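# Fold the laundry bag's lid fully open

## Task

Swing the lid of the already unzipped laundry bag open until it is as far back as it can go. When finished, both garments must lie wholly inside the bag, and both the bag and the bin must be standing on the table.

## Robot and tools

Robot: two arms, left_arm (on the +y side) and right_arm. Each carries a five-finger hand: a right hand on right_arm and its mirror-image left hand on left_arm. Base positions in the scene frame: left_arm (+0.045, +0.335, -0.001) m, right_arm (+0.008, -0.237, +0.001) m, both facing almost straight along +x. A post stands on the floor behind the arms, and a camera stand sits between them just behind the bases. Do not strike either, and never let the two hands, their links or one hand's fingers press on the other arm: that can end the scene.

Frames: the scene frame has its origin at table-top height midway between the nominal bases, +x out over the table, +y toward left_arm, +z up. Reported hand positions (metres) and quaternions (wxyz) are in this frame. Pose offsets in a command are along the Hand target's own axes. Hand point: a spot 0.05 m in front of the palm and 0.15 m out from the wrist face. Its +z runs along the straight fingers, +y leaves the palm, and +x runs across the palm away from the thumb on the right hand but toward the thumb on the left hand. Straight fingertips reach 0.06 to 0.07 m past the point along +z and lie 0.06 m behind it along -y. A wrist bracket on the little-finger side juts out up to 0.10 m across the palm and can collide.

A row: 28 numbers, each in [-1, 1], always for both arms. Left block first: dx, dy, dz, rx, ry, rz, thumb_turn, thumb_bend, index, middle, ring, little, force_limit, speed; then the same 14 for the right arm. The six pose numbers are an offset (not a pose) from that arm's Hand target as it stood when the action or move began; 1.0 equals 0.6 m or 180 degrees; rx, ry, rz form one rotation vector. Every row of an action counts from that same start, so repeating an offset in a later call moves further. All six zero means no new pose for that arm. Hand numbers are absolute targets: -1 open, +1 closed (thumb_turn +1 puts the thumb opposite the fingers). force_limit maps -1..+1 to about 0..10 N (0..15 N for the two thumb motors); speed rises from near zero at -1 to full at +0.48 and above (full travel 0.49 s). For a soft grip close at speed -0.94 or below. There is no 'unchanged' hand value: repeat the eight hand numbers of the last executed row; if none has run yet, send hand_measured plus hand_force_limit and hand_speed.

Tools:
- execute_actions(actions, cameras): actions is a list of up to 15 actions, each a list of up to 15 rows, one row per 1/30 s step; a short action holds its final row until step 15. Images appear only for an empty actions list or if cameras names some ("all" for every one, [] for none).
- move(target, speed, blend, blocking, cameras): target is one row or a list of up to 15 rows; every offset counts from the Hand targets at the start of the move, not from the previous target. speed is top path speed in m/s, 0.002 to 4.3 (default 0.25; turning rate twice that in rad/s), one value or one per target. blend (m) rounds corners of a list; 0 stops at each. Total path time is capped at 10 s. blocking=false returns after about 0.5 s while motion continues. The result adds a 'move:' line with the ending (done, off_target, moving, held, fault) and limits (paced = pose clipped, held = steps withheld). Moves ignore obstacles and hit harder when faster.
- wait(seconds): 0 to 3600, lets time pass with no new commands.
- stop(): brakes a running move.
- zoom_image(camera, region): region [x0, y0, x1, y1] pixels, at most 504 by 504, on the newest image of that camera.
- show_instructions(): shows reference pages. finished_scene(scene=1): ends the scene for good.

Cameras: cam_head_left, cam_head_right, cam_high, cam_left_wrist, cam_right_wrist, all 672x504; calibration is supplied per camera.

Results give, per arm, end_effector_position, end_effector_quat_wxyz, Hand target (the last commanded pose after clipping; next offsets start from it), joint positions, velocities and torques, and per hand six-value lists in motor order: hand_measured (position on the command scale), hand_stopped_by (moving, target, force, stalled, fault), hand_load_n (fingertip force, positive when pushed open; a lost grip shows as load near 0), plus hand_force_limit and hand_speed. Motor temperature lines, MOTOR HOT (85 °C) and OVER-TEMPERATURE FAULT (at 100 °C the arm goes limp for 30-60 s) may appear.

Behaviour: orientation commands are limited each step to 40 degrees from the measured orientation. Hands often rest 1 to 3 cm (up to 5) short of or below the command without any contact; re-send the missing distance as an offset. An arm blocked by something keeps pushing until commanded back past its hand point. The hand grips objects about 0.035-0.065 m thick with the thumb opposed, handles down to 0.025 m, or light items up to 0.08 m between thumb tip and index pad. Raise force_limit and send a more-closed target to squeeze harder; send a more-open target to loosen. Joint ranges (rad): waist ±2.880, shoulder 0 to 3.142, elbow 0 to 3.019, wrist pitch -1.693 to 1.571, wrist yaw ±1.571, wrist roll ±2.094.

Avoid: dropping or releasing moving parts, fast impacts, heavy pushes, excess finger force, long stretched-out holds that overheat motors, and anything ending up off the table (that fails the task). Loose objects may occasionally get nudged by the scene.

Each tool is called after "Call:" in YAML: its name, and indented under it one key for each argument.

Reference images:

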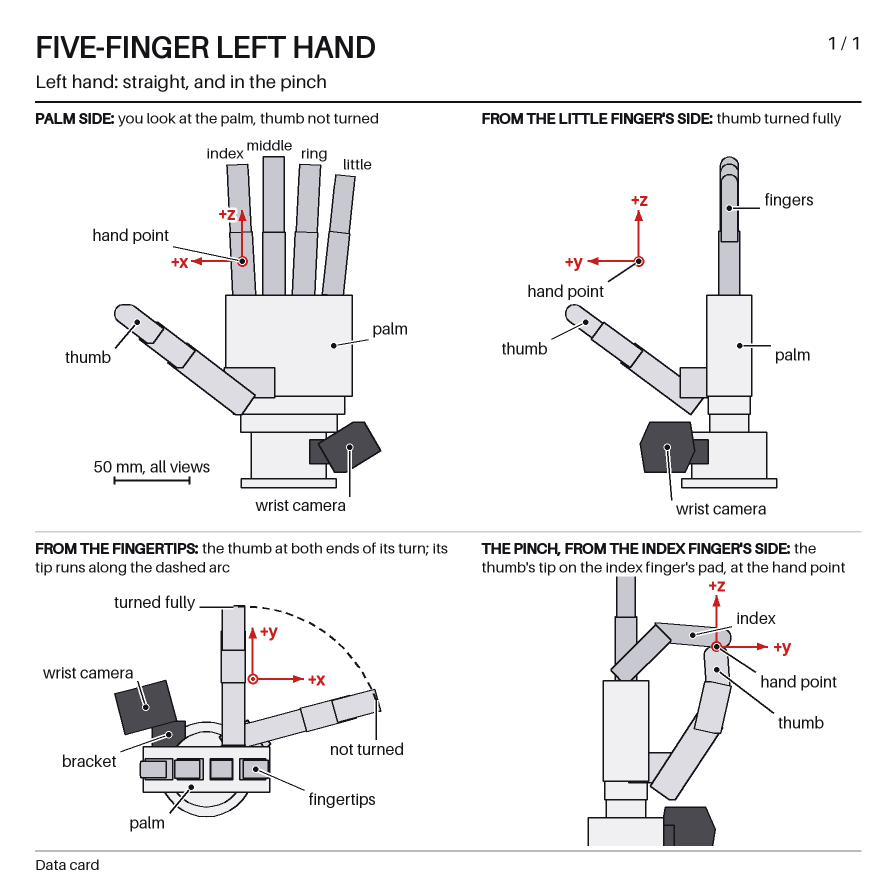

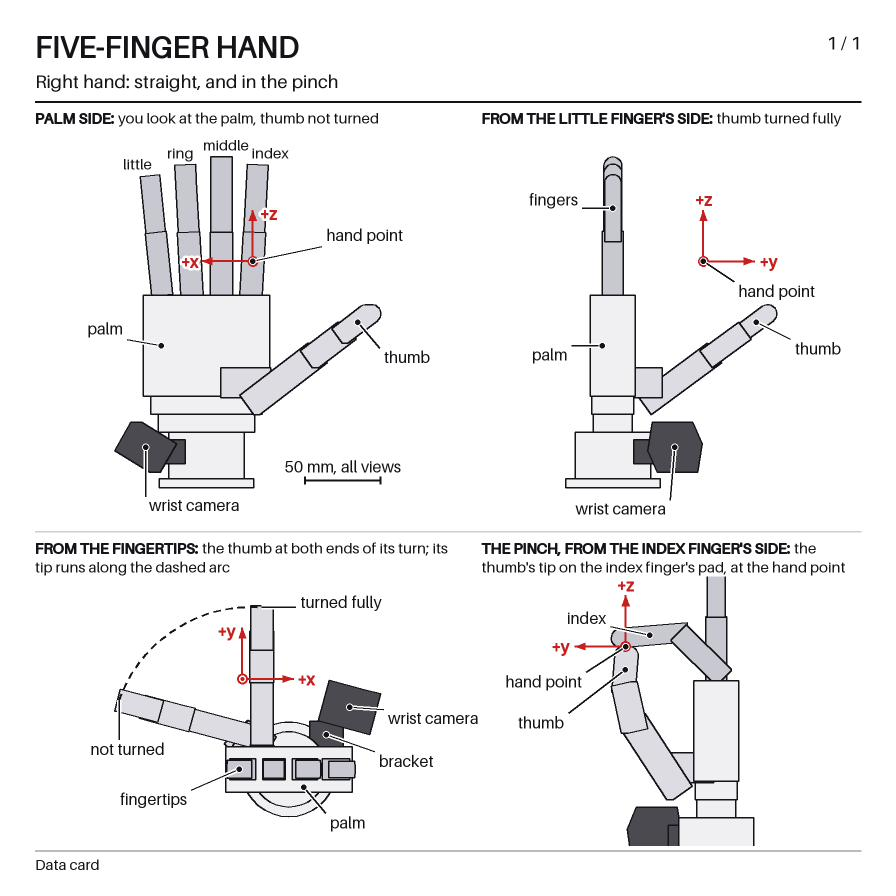

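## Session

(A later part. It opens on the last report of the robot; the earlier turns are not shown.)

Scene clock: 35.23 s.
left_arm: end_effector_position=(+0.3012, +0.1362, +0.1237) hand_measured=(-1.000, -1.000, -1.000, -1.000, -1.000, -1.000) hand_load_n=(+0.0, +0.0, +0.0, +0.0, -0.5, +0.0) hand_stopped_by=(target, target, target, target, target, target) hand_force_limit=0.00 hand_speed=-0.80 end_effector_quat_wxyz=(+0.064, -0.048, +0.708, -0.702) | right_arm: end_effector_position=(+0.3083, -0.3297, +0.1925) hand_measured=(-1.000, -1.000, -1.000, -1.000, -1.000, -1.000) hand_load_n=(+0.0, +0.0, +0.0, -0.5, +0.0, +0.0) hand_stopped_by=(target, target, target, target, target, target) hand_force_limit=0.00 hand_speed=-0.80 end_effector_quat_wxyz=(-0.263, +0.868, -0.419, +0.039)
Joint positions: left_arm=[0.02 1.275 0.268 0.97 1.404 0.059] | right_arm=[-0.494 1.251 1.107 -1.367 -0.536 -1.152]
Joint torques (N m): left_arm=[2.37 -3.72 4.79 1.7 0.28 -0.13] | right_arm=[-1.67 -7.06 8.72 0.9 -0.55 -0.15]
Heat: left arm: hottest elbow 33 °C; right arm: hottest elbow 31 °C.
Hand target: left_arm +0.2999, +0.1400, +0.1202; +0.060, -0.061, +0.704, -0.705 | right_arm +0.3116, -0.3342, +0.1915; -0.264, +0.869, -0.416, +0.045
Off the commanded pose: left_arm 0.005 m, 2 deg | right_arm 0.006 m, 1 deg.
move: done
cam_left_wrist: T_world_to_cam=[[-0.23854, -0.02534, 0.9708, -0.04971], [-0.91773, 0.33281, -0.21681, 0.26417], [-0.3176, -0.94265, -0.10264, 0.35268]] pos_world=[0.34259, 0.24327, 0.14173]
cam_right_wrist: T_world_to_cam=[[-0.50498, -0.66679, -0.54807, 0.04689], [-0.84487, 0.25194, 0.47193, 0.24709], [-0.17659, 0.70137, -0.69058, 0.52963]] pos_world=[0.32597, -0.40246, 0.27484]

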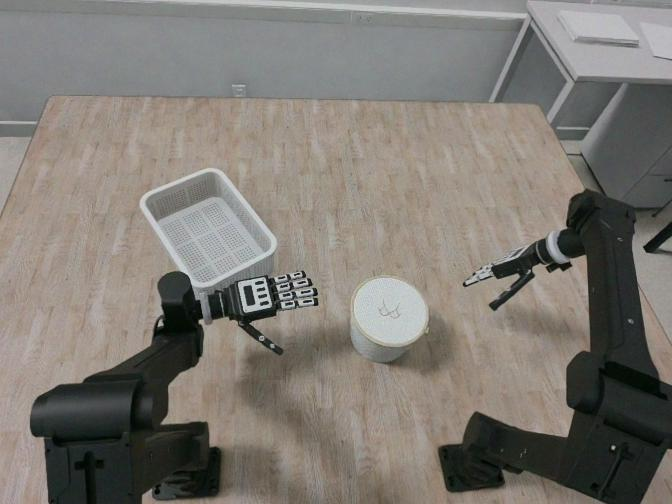

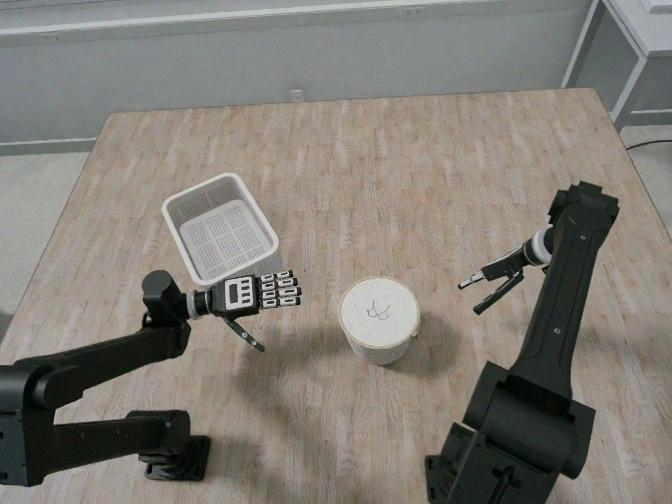

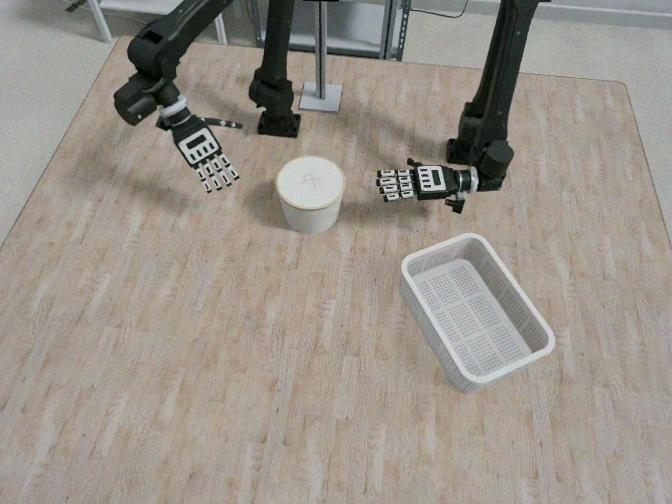

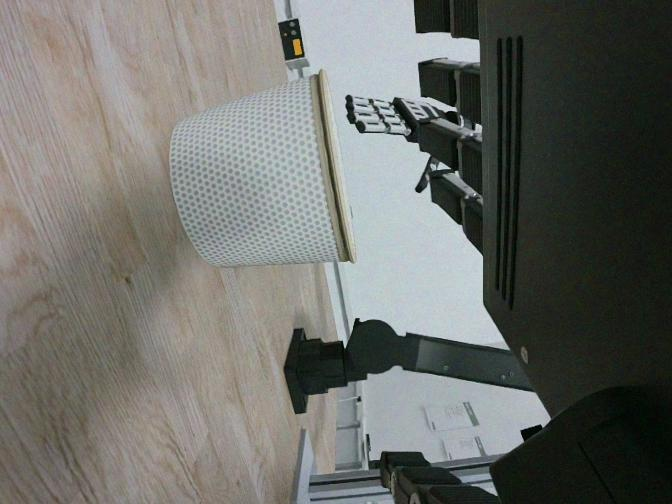

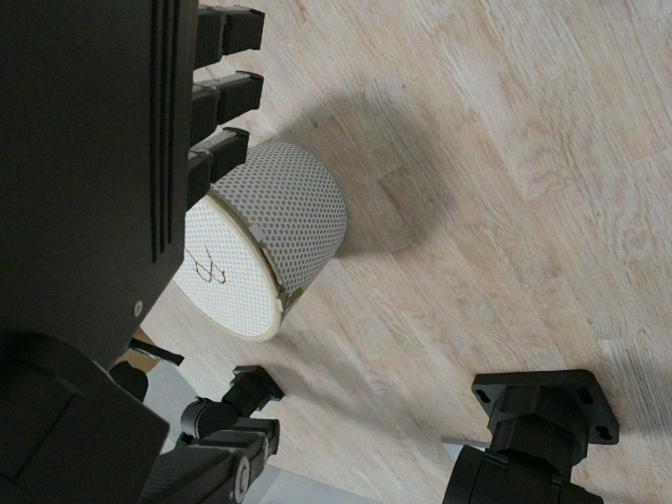

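Call:
move:
  target: [0,0.1017,0,0,0,0,-1,-1,-1,-1,-1,-1,0,-0.8, 0,0,0,0,0,0,-1,-1,-1,-1,-1,-1,0,-0.8]
  speed: 0.12
  cameras: ["cam_left_wrist","cam_high","cam_head_right"]

Call:
zoom_image:
  camera: "cam_left_wrist"
  region: [290, 50, 490, 270]

Scene clock: 40.87 s.
left_arm: end_effector_position=(+0.3020, +0.1360, +0.0618) hand_measured=(-1.000, -1.000, -1.000, -1.000, -1.000, -1.000) hand_load_n=(-0.5, +0.0, +0.0, +0.0, -0.5, +0.0) hand_stopped_by=(target, target, target, target, target, target) hand_force_limit=0.00 hand_speed=-0.80 end_effector_quat_wxyz=(+0.064, -0.048, +0.707, -0.703) | right_arm: end_effector_position=(+0.3083, -0.3297, +0.1925) hand_measured=(-1.000, -1.000, -1.000, -1.000, -1.000, -1.000) hand_load_n=(+0.0, +0.0, +0.0, +0.0, +0.0, +0.0) hand_stopped_by=(target, target, target, target, target, target) hand_force_limit=0.00 hand_speed=-0.80 end_effector_quat_wxyz=(-0.263, +0.868, -0.419, +0.039)
Joint positions: left_arm=[0.02 1.645 0.242 1.381 1.404 0.045] | right_arm=[-0.494 1.251 1.107 -1.367 -0.536 -1.152]
Joint torques (N m): left_arm=[2.26 -5.77 1.98 1.63 0.28 -0.09] | right_arm=[-1.61 -7.12 8.68 0.92 -0.55 -0.18]
Heat: left arm: hottest shoulder 32 °C; right arm: hottest elbow 31 °C.
Hand target: left_arm +0.2999, +0.1398, +0.0593; +0.060, -0.061, +0.704, -0.705 | right_arm +0.3116, -0.3342, +0.1915; -0.264, +0.869, -0.416, +0.045
Off the commanded pose: left_arm 0.005 m, 2 deg | right_arm 0.006 m, 1 deg.
move: done
cam_left_wrist: T_world_to_cam=[[-0.23941, -0.02318, 0.97064, 0.01055], [-0.91755, 0.33229, -0.21838, 0.25166], [-0.31747, -0.94289, -0.10082, 0.34633]] pos_world=[0.34339, 0.24317, 0.07963]
Images, in order (width x height): cam_head_right 672x504, cam_high 672x504, cam_left_wrist 672x504.

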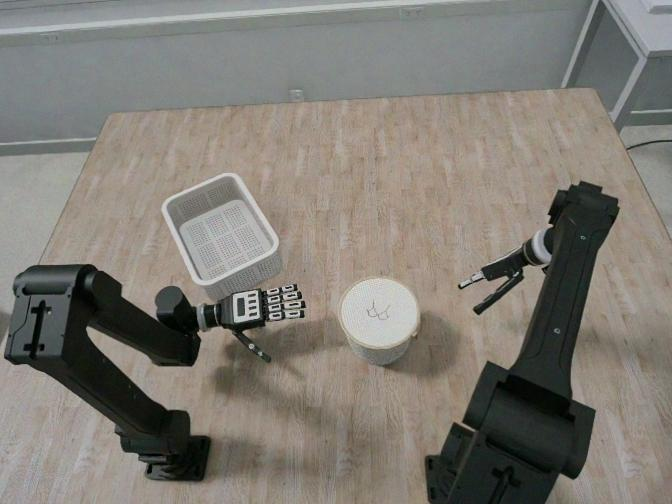

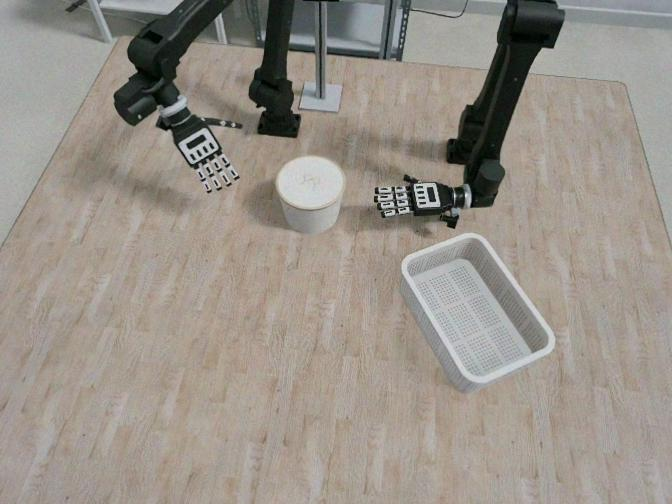

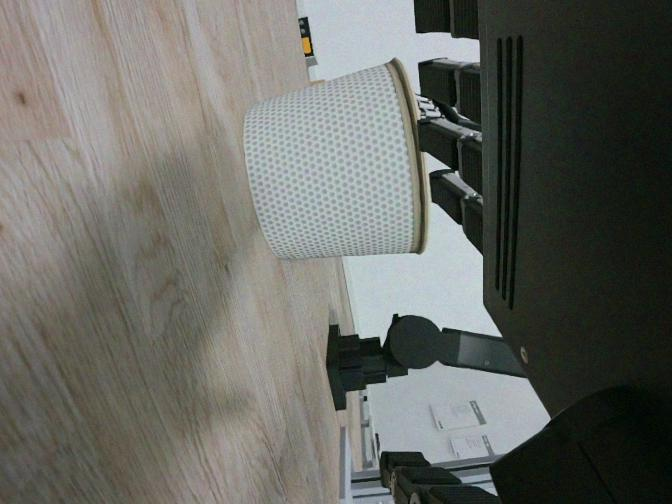

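Scaled by 2.291 from the camera's image (finer frame: 960x720).

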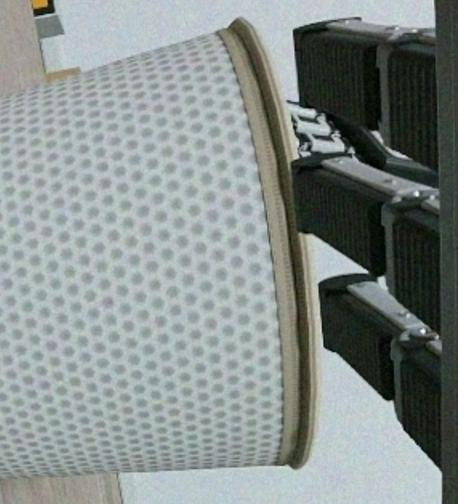

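Call:
move:
  target: [0.0163,0,0.1021,0,0,0,-1,-1,-1,-1,-1,-1,0,-0.8, 0,0,0,0,0,0,-1,-1,-1,-1,-1,-1,0,-0.8]
  speed: 0.1
  cameras: ["cam_left_wrist","cam_high","cam_head_right","cam_head_left"]

Call:
zoom_image:
  camera: "cam_left_wrist"
  region: [340, 50, 490, 270]

Scene clock: 42.97 s.
left_arm: end_effector_position=(+0.2977, +0.0817, +0.0585) hand_measured=(-1.000, -1.000, -1.000, -1.000, -1.000, -1.000) hand_load_n=(+0.0, +0.0, -0.5, +0.0, +0.0, +0.0) hand_stopped_by=(target, target, target, target, target, target) hand_force_limit=0.00 hand_speed=-0.80 end_effector_quat_wxyz=(+0.063, -0.061, +0.707, -0.702) | right_arm: end_effector_position=(+0.3083, -0.3297, +0.1925) hand_measured=(-1.000, -1.000, -1.000, -1.000, -1.000, -1.000) hand_load_n=(+0.0, +0.0, +0.0, +0.0, +0.0, +0.0) hand_stopped_by=(target, target, target, target, target, target) hand_force_limit=0.00 hand_speed=-0.80 end_effector_quat_wxyz=(-0.263, +0.868, -0.419, +0.039)
Joint positions: left_arm=[-0.195 1.67 0.242 1.414 1.172 0.017] | right_arm=[-0.494 1.251 1.107 -1.367 -0.536 -1.152]
Joint torques (N m): left_arm=[0.15 -5.89 3.56 1.84 -0.04 -0.17] | right_arm=[-1.79 -7.06 8.69 0.87 -0.57 -0.18]
Heat: left arm: hottest shoulder 32 °C; right arm: hottest elbow 31 °C.
Hand target: left_arm +0.3008, +0.0779, +0.0593; +0.061, -0.061, +0.704, -0.705 | right_arm +0.3116, -0.3342, +0.1915; -0.264, +0.869, -0.416, +0.045
Off the commanded pose: left_arm 0.005 m, 1 deg | right_arm 0.006 m, 1 deg.
move: done
cam_left_wrist: T_world_to_cam=[[-0.21975, -0.02602, 0.97521, 0.00554], [-0.92729, 0.31611, -0.20052, 0.26817], [-0.30306, -0.94837, -0.09359, 0.28913]] pos_world=[0.33751, 0.18957, 0.07543]
Images, in order (width x height): cam_head_left 672x504, cam_head_right 672x504, cam_high 672x504, cam_left_wrist 672x504.

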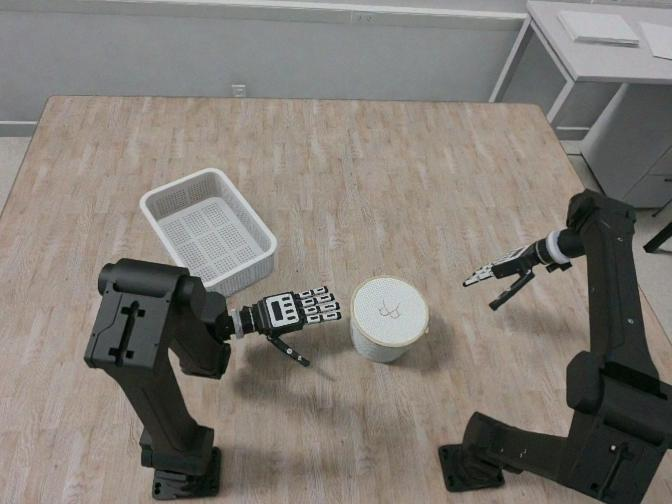

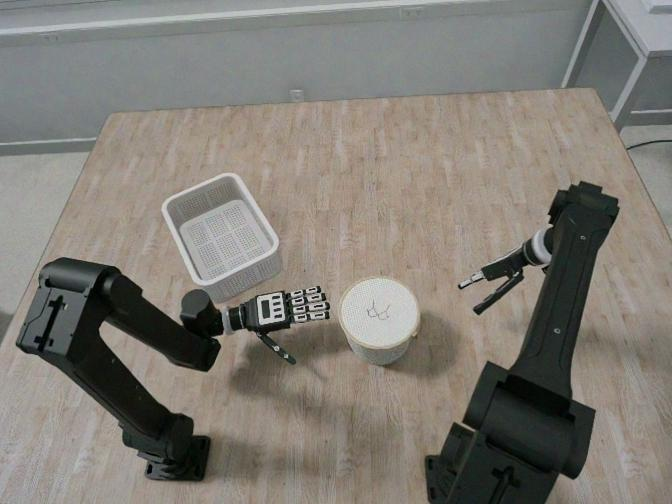

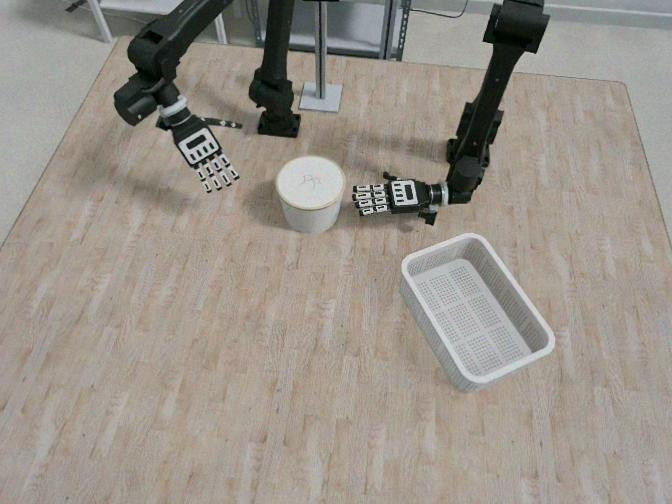

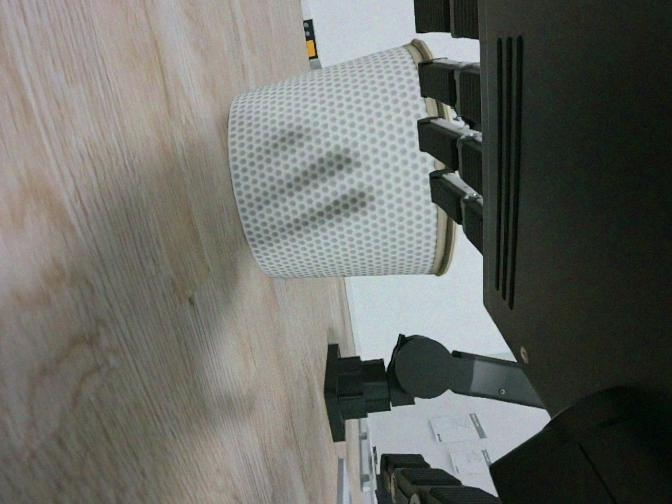

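Scaled by 2.291 from the camera's image (finer frame: 960x720).

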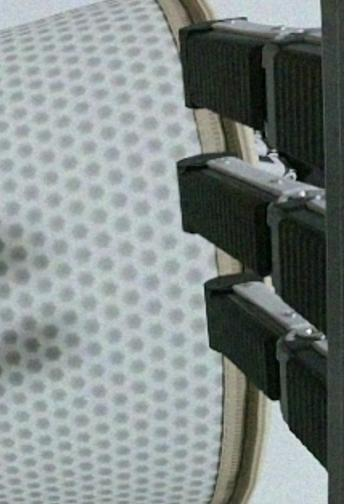

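Call:
zoom_image:
  camera: "cam_high"
  region: [300, 150, 400, 250]

Call:
zoom_image:
  camera: "cam_head_right"
  region: [280, 250, 380, 350]

Scaled by 5.040 from the camera's image (finer frame: 960x720).

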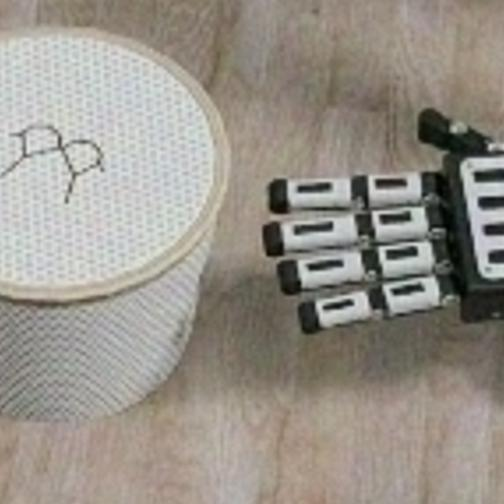

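Scaled by 5.040 from the camera's image (finer frame: 960x720).

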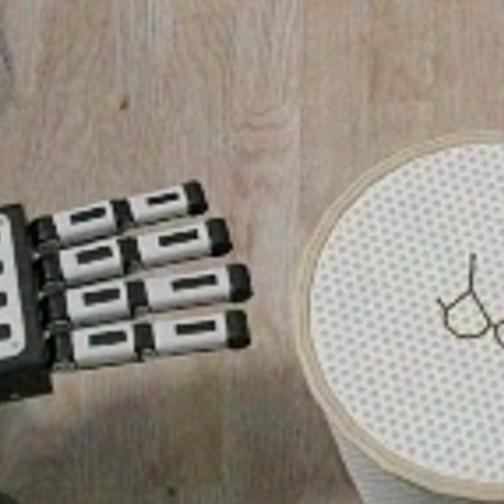

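Call:
move:
  target: [0.006,0,0.0362,0,0,0,-1,-1,-1,-1,-1,-1,0,-0.8, 0,0,0,0,0,0,-1,-1,-1,-1,-1,-1,0,-0.8]
  speed: 0.05
  cameras: ["cam_left_wrist","cam_high","cam_head_right","cam_head_left"]

Call:
zoom_image:
  camera: "cam_left_wrist"
  region: [390, 50, 490, 270]

Call:
zoom_image:
  camera: "cam_high"
  region: [300, 150, 400, 250]

Call:
zoom_image:
  camera: "cam_head_right"
  region: [280, 250, 380, 350]

Scene clock: 45.27 s.
left_arm: end_effector_position=(+0.2980, +0.0612, +0.0591) hand_measured=(-1.000, -1.000, -1.000, -1.000, -1.000, -1.000) hand_load_n=(+0.0, +0.0, +0.0, +0.0, +0.0, +0.0) hand_stopped_by=(target, target, target, target, target, target) hand_force_limit=0.00 hand_speed=-0.80 end_effector_quat_wxyz=(+0.067, -0.060, +0.706, -0.703) | right_arm: end_effector_position=(+0.3083, -0.3297, +0.1925) hand_measured=(-1.000, -1.000, -1.000, -1.000, -1.000, -1.000) hand_load_n=(+0.0, +0.0, +0.0, +0.0, +0.0, +0.0) hand_stopped_by=(target, target, target, target, target, target) hand_force_limit=0.00 hand_speed=-0.80 end_effector_quat_wxyz=(-0.263, +0.868, -0.419, +0.039)
Joint positions: left_arm=[-0.272 1.676 0.254 1.414 1.092 0.016] | right_arm=[-0.494 1.251 1.107 -1.367 -0.536 -1.152]
Joint torques (N m): left_arm=[0.03 -6.12 4 1.59 -0.06 -0.13] | right_arm=[-1.96 -7.12 8.7 0.83 -0.56 -0.17]
Heat: left arm: hottest shoulder 32 °C; right arm: hottest elbow 31 °C.
Hand target: left_arm +0.3011, +0.0559, +0.0594; +0.061, -0.061, +0.704, -0.705 | right_arm +0.3116, -0.3342, +0.1915; -0.264, +0.869, -0.416, +0.045
Off the commanded pose: left_arm 0.006 m, 1 deg | right_arm 0.006 m, 1 deg.
move: done
cam_left_wrist: T_world_to_cam=[[-0.22524, -0.02549, 0.97397, 0.00616], [-0.92709, 0.31304, -0.20621, 0.27552], [-0.29963, -0.9494, -0.09415, 0.26897]] pos_world=[0.33741, 0.16927, 0.07613]
Images, in order (width x height): cam_head_left 672x504, cam_head_right 672x504, cam_high 672x504, cam_left_wrist 672x504.

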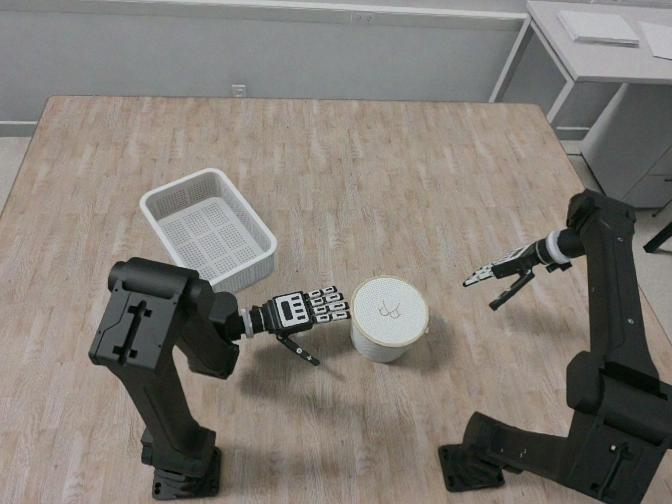

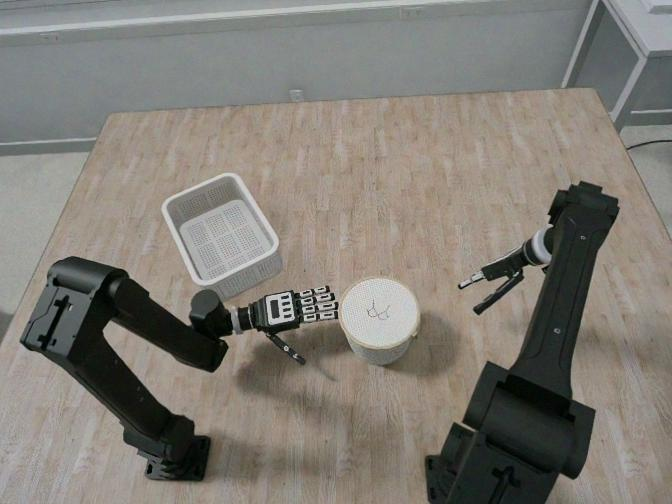

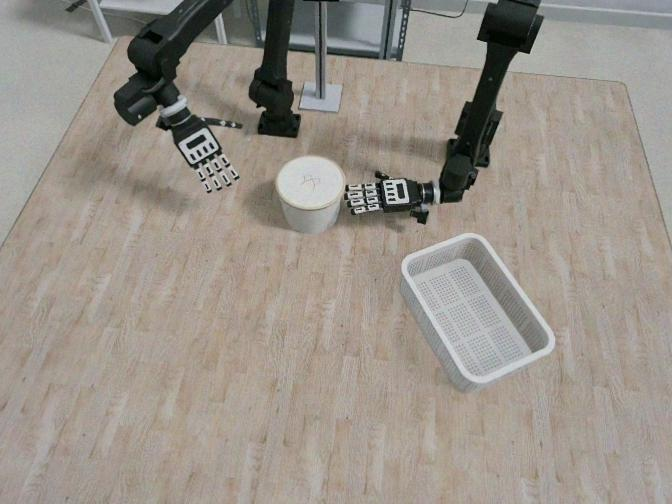

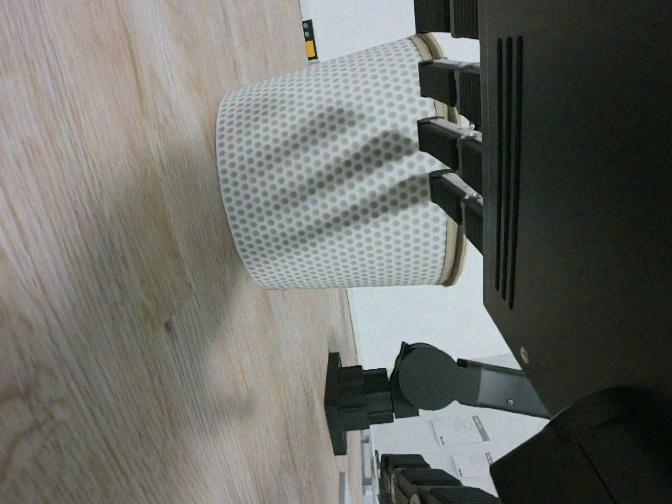

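Scaled by 2.291 from the camera's image (finer frame: 960x720).

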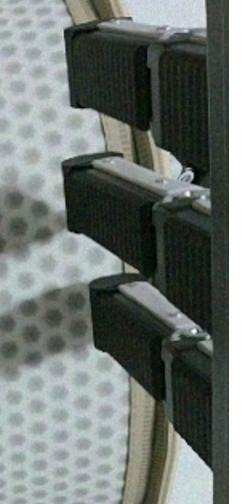

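Scaled by 5.040 from the camera's image (finer frame: 960x720).

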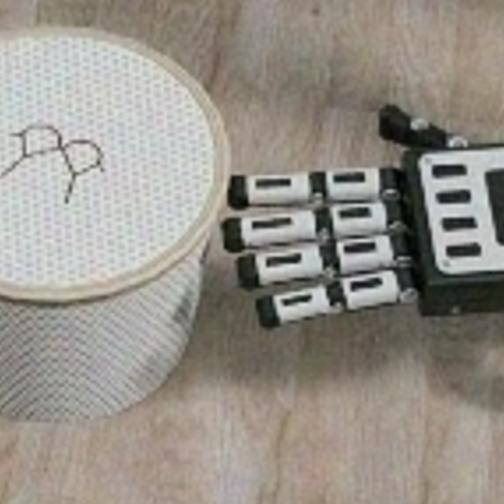

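Scaled by 5.040 from the camera's image (finer frame: 960x720).

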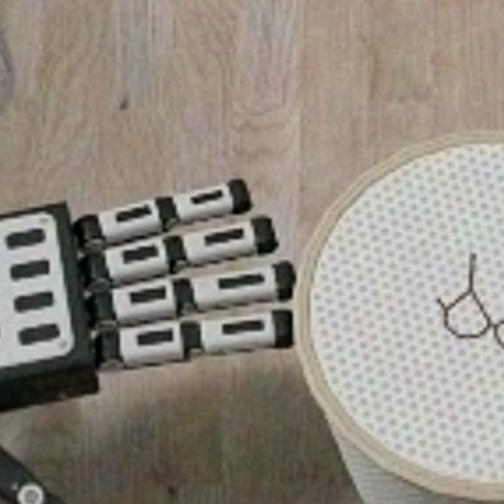

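Call:
move:
  target: [0.002,0,0.0115,0,0,0,-1,-1,-1,-1,-1,-1,0,-0.8, 0,0,0,0,0,0,-1,-1,-1,-1,-1,-1,0,-0.8]
  speed: 0.03
  cameras: ["cam_left_wrist","cam_high","cam_head_right","cam_head_left"]

Call:
zoom_image:
  camera: "cam_left_wrist"
  region: [390, 50, 490, 270]

Call:
zoom_image:
  camera: "cam_high"
  region: [300, 150, 400, 250]

Call:
zoom_image:
  camera: "cam_head_right"
  region: [280, 250, 380, 350]

Scene clock: 46.57 s.
left_arm: end_effector_position=(+0.2988, +0.0549, +0.0596) hand_measured=(-1.000, -1.000, -1.000, -1.000, -1.000, -1.000) hand_load_n=(+0.0, +0.0, +0.0, +0.0, +0.0, +0.0) hand_stopped_by=(target, target, target, target, target, target) hand_force_limit=0.00 hand_speed=-0.80 end_effector_quat_wxyz=(+0.068, -0.060, +0.705, -0.703) | right_arm: end_effector_position=(+0.3083, -0.3297, +0.1925) hand_measured=(-1.000, -1.000, -1.000, -1.000, -1.000, -1.000) hand_load_n=(+0.0, +0.0, +0.0, +0.0, +0.0, +0.5) hand_stopped_by=(target, target, target, target, target, target) hand_force_limit=0.00 hand_speed=-0.80 end_effector_quat_wxyz=(-0.263, +0.868, -0.419, +0.039)
Joint positions: left_arm=[-0.295 1.678 0.26 1.414 1.067 0.016] | right_arm=[-0.494 1.251 1.107 -1.367 -0.536 -1.152]
Joint torques (N m): left_arm=[-0.32 -6.24 4.11 1.44 -0.06 -0.12] | right_arm=[-1.61 -7.18 8.72 0.92 -0.55 -0.18]
Heat: left arm: hottest shoulder 32 °C; right arm: hottest elbow 32 °C.
Hand target: left_arm +0.3010, +0.0489, +0.0594; +0.061, -0.061, +0.704, -0.705 | right_arm +0.3116, -0.3342, +0.1915; -0.264, +0.869, -0.416, +0.045
Off the commanded pose: left_arm 0.006 m, 1 deg | right_arm 0.006 m, 1 deg.
move: done
cam_left_wrist: T_world_to_cam=[[-0.2284, -0.02506, 0.97324, 0.00666], [-0.9271, 0.31076, -0.20957, 0.2786], [-0.2972, -0.95016, -0.09421, 0.26247]] pos_world=[0.33781, 0.16297, 0.07663]
Images, in order (width x height): cam_head_left 672x504, cam_head_right 672x504, cam_high 672x504, cam_left_wrist 672x504.

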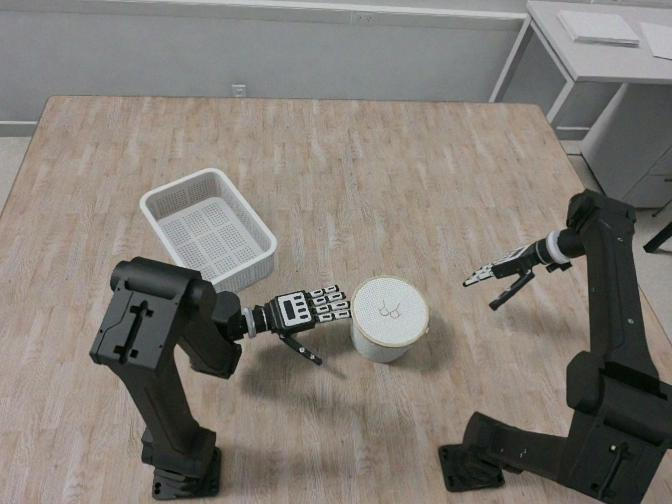

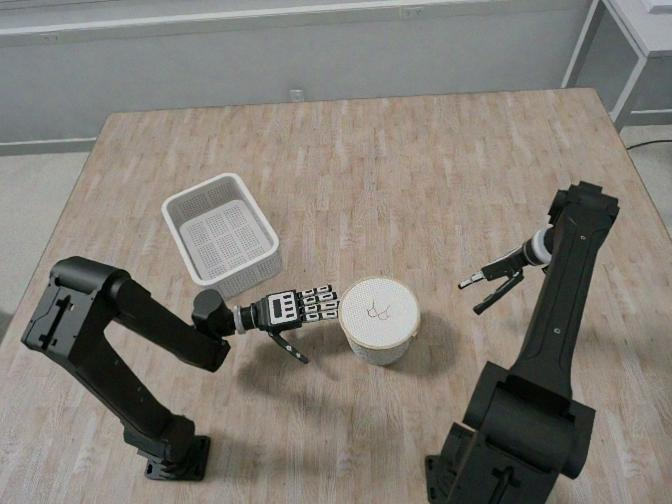

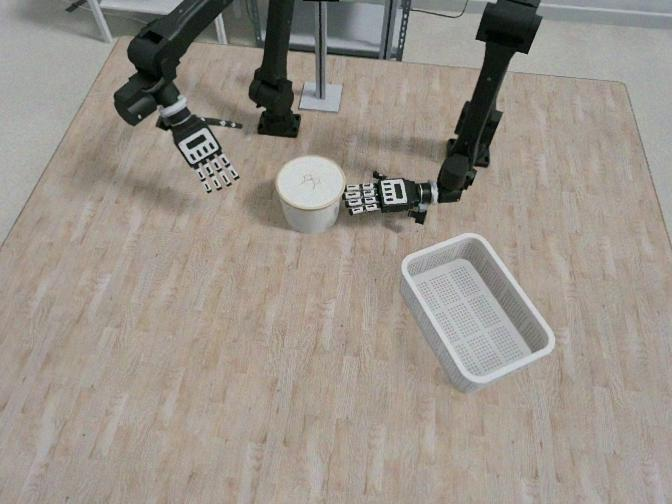

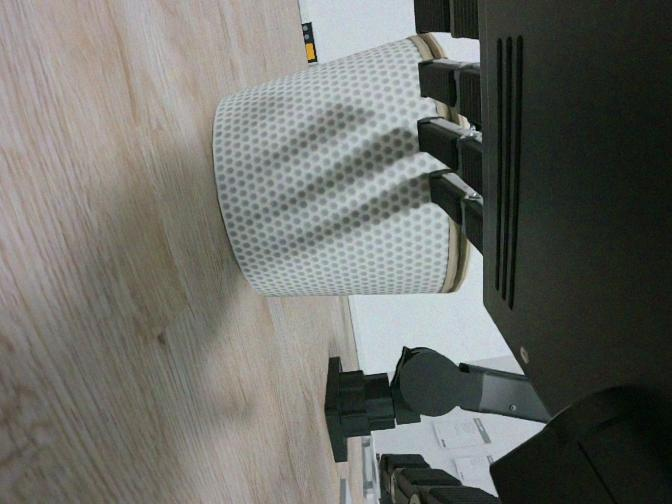

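Scaled by 2.291 from the camera's image (finer frame: 960x720).

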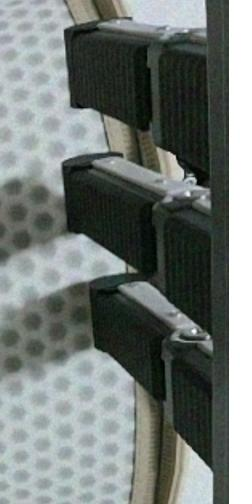

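Scaled by 5.040 from the camera's image (finer frame: 960x720).

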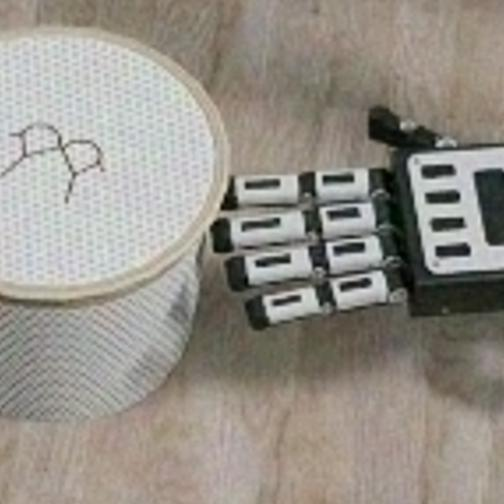

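Scaled by 5.040 from the camera's image (finer frame: 960x720).

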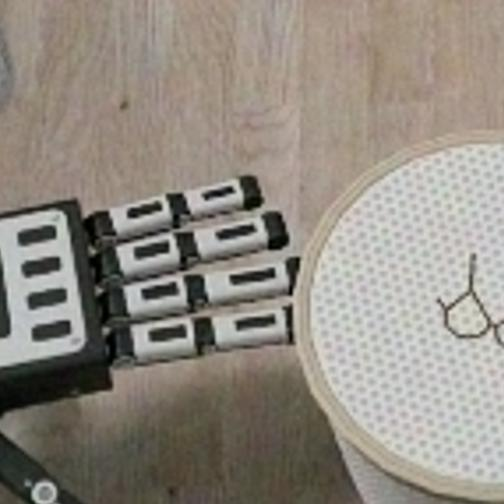

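Call:
move:
  target: [0.0005,-0.03,0.003,0,0,0,-1,-1,-1,-1,-1,-1,0,-0.8, 0,0,0,0,0,0,-1,-1,-1,-1,-1,-1,0,-0.8]
  speed: 0.03
  cameras: ["cam_left_wrist","cam_high","cam_head_right","cam_head_left"]

Call:
zoom_image:
  camera: "cam_left_wrist"
  region: [390, 20, 490, 320]

Call:
zoom_image:
  camera: "cam_high"
  region: [260, 140, 380, 240]

Call:
zoom_image:
  camera: "cam_head_right"
  region: [310, 250, 430, 370]

Scene clock: 48.37 s.
left_arm: end_effector_position=(+0.2978, +0.0539, +0.0712) hand_measured=(-1.000, -1.000, -1.000, -1.000, -1.000, -1.000) hand_load_n=(+0.0, +0.0, +0.0, -0.5, +0.0, +0.0) hand_stopped_by=(target, target, target, target, target, target) hand_force_limit=0.00 hand_speed=-0.80 end_effector_quat_wxyz=(+0.064, -0.065, +0.707, -0.702) | right_arm: end_effector_position=(+0.3083, -0.3297, +0.1925) hand_measured=(-1.000, -1.000, -1.000, -1.000, -1.000, -1.000) hand_load_n=(+0.0, +0.0, -0.5, +0.0, +0.0, +0.0) hand_stopped_by=(target, target, target, target, target, target) hand_force_limit=0.00 hand_speed=-0.80 end_effector_quat_wxyz=(-0.263, +0.868, -0.419, +0.039)
Joint positions: left_arm=[-0.3 1.599 0.26 1.324 1.061 0.012] | right_arm=[-0.494 1.251 1.107 -1.367 -0.536 -1.152]
Joint torques (N m): left_arm=[-0.56 -7.71 4.79 1.02 -0.06 -0.11] | right_arm=[-1.67 -7.18 8.75 0.92 -0.55 -0.16]
Heat: left arm: hottest shoulder 32 °C; right arm: hottest elbow 32 °C.
Hand target: left_arm +0.3009, +0.0471, +0.0773; +0.060, -0.061, +0.704, -0.705 | right_arm +0.3116, -0.3342, +0.1915; -0.264, +0.869, -0.416, +0.045
Off the commanded pose: left_arm 0.010 m, 1 deg | right_arm 0.006 m, 1 deg.
move: done
cam_left_wrist: T_world_to_cam=[[-0.21452, -0.02786, 0.97632, -0.00914], [-0.93022, 0.31058, -0.19553, 0.2804], [-0.29778, -0.95014, -0.09254, 0.2624]] pos_world=[0.33701, 0.16197, 0.08803]
Images, in order (width x height): cam_head_left 672x504, cam_head_right 672x504, cam_high 672x504, cam_left_wrist 672x504.

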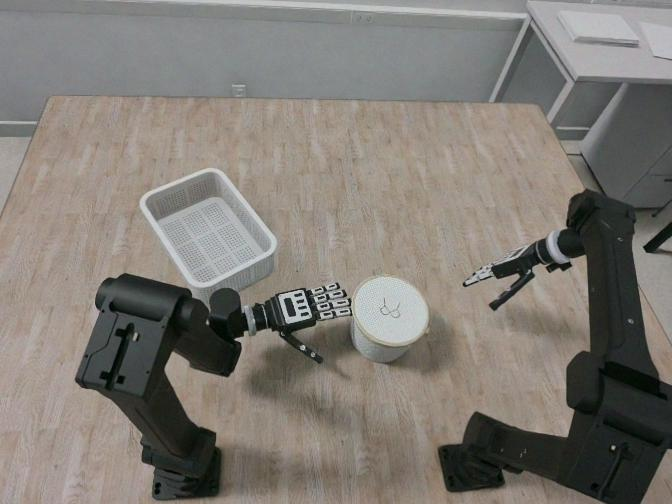

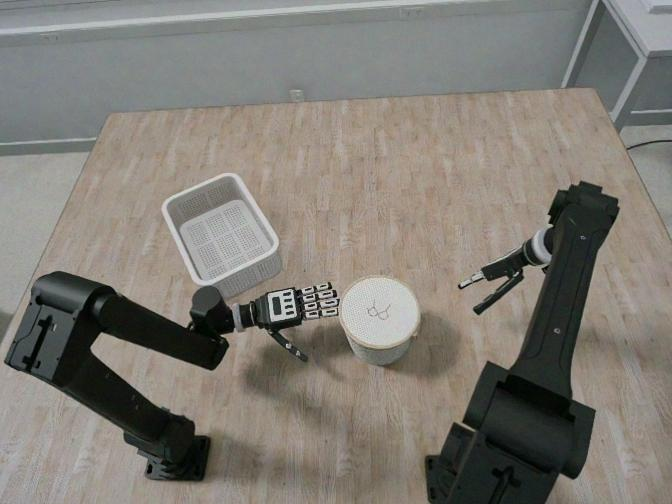

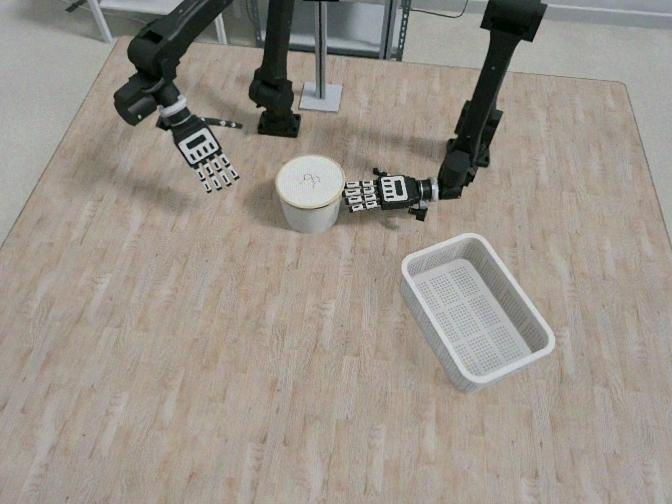

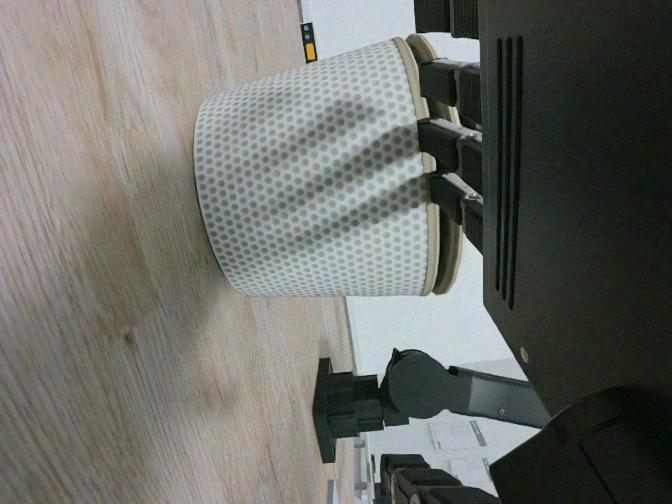

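Scaled by 1.680 from the camera's image (finer frame: 960x720).

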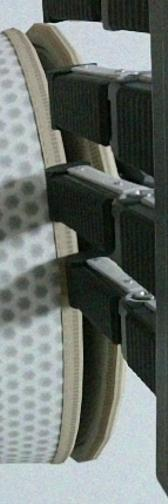

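Scaled by 4.200 from the camera's image (finer frame: 960x720).

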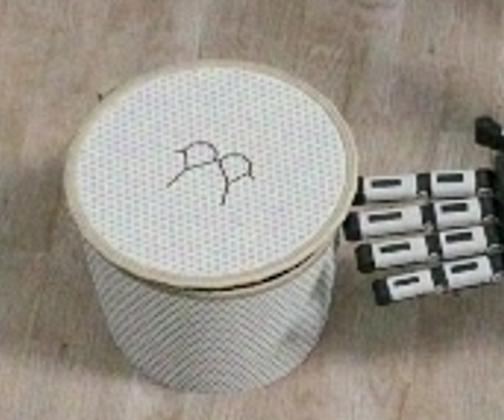

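Scaled by 4.200 from the camera's image (finer frame: 960x720).

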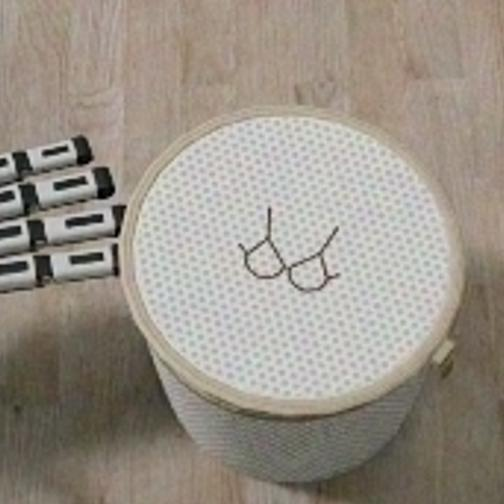

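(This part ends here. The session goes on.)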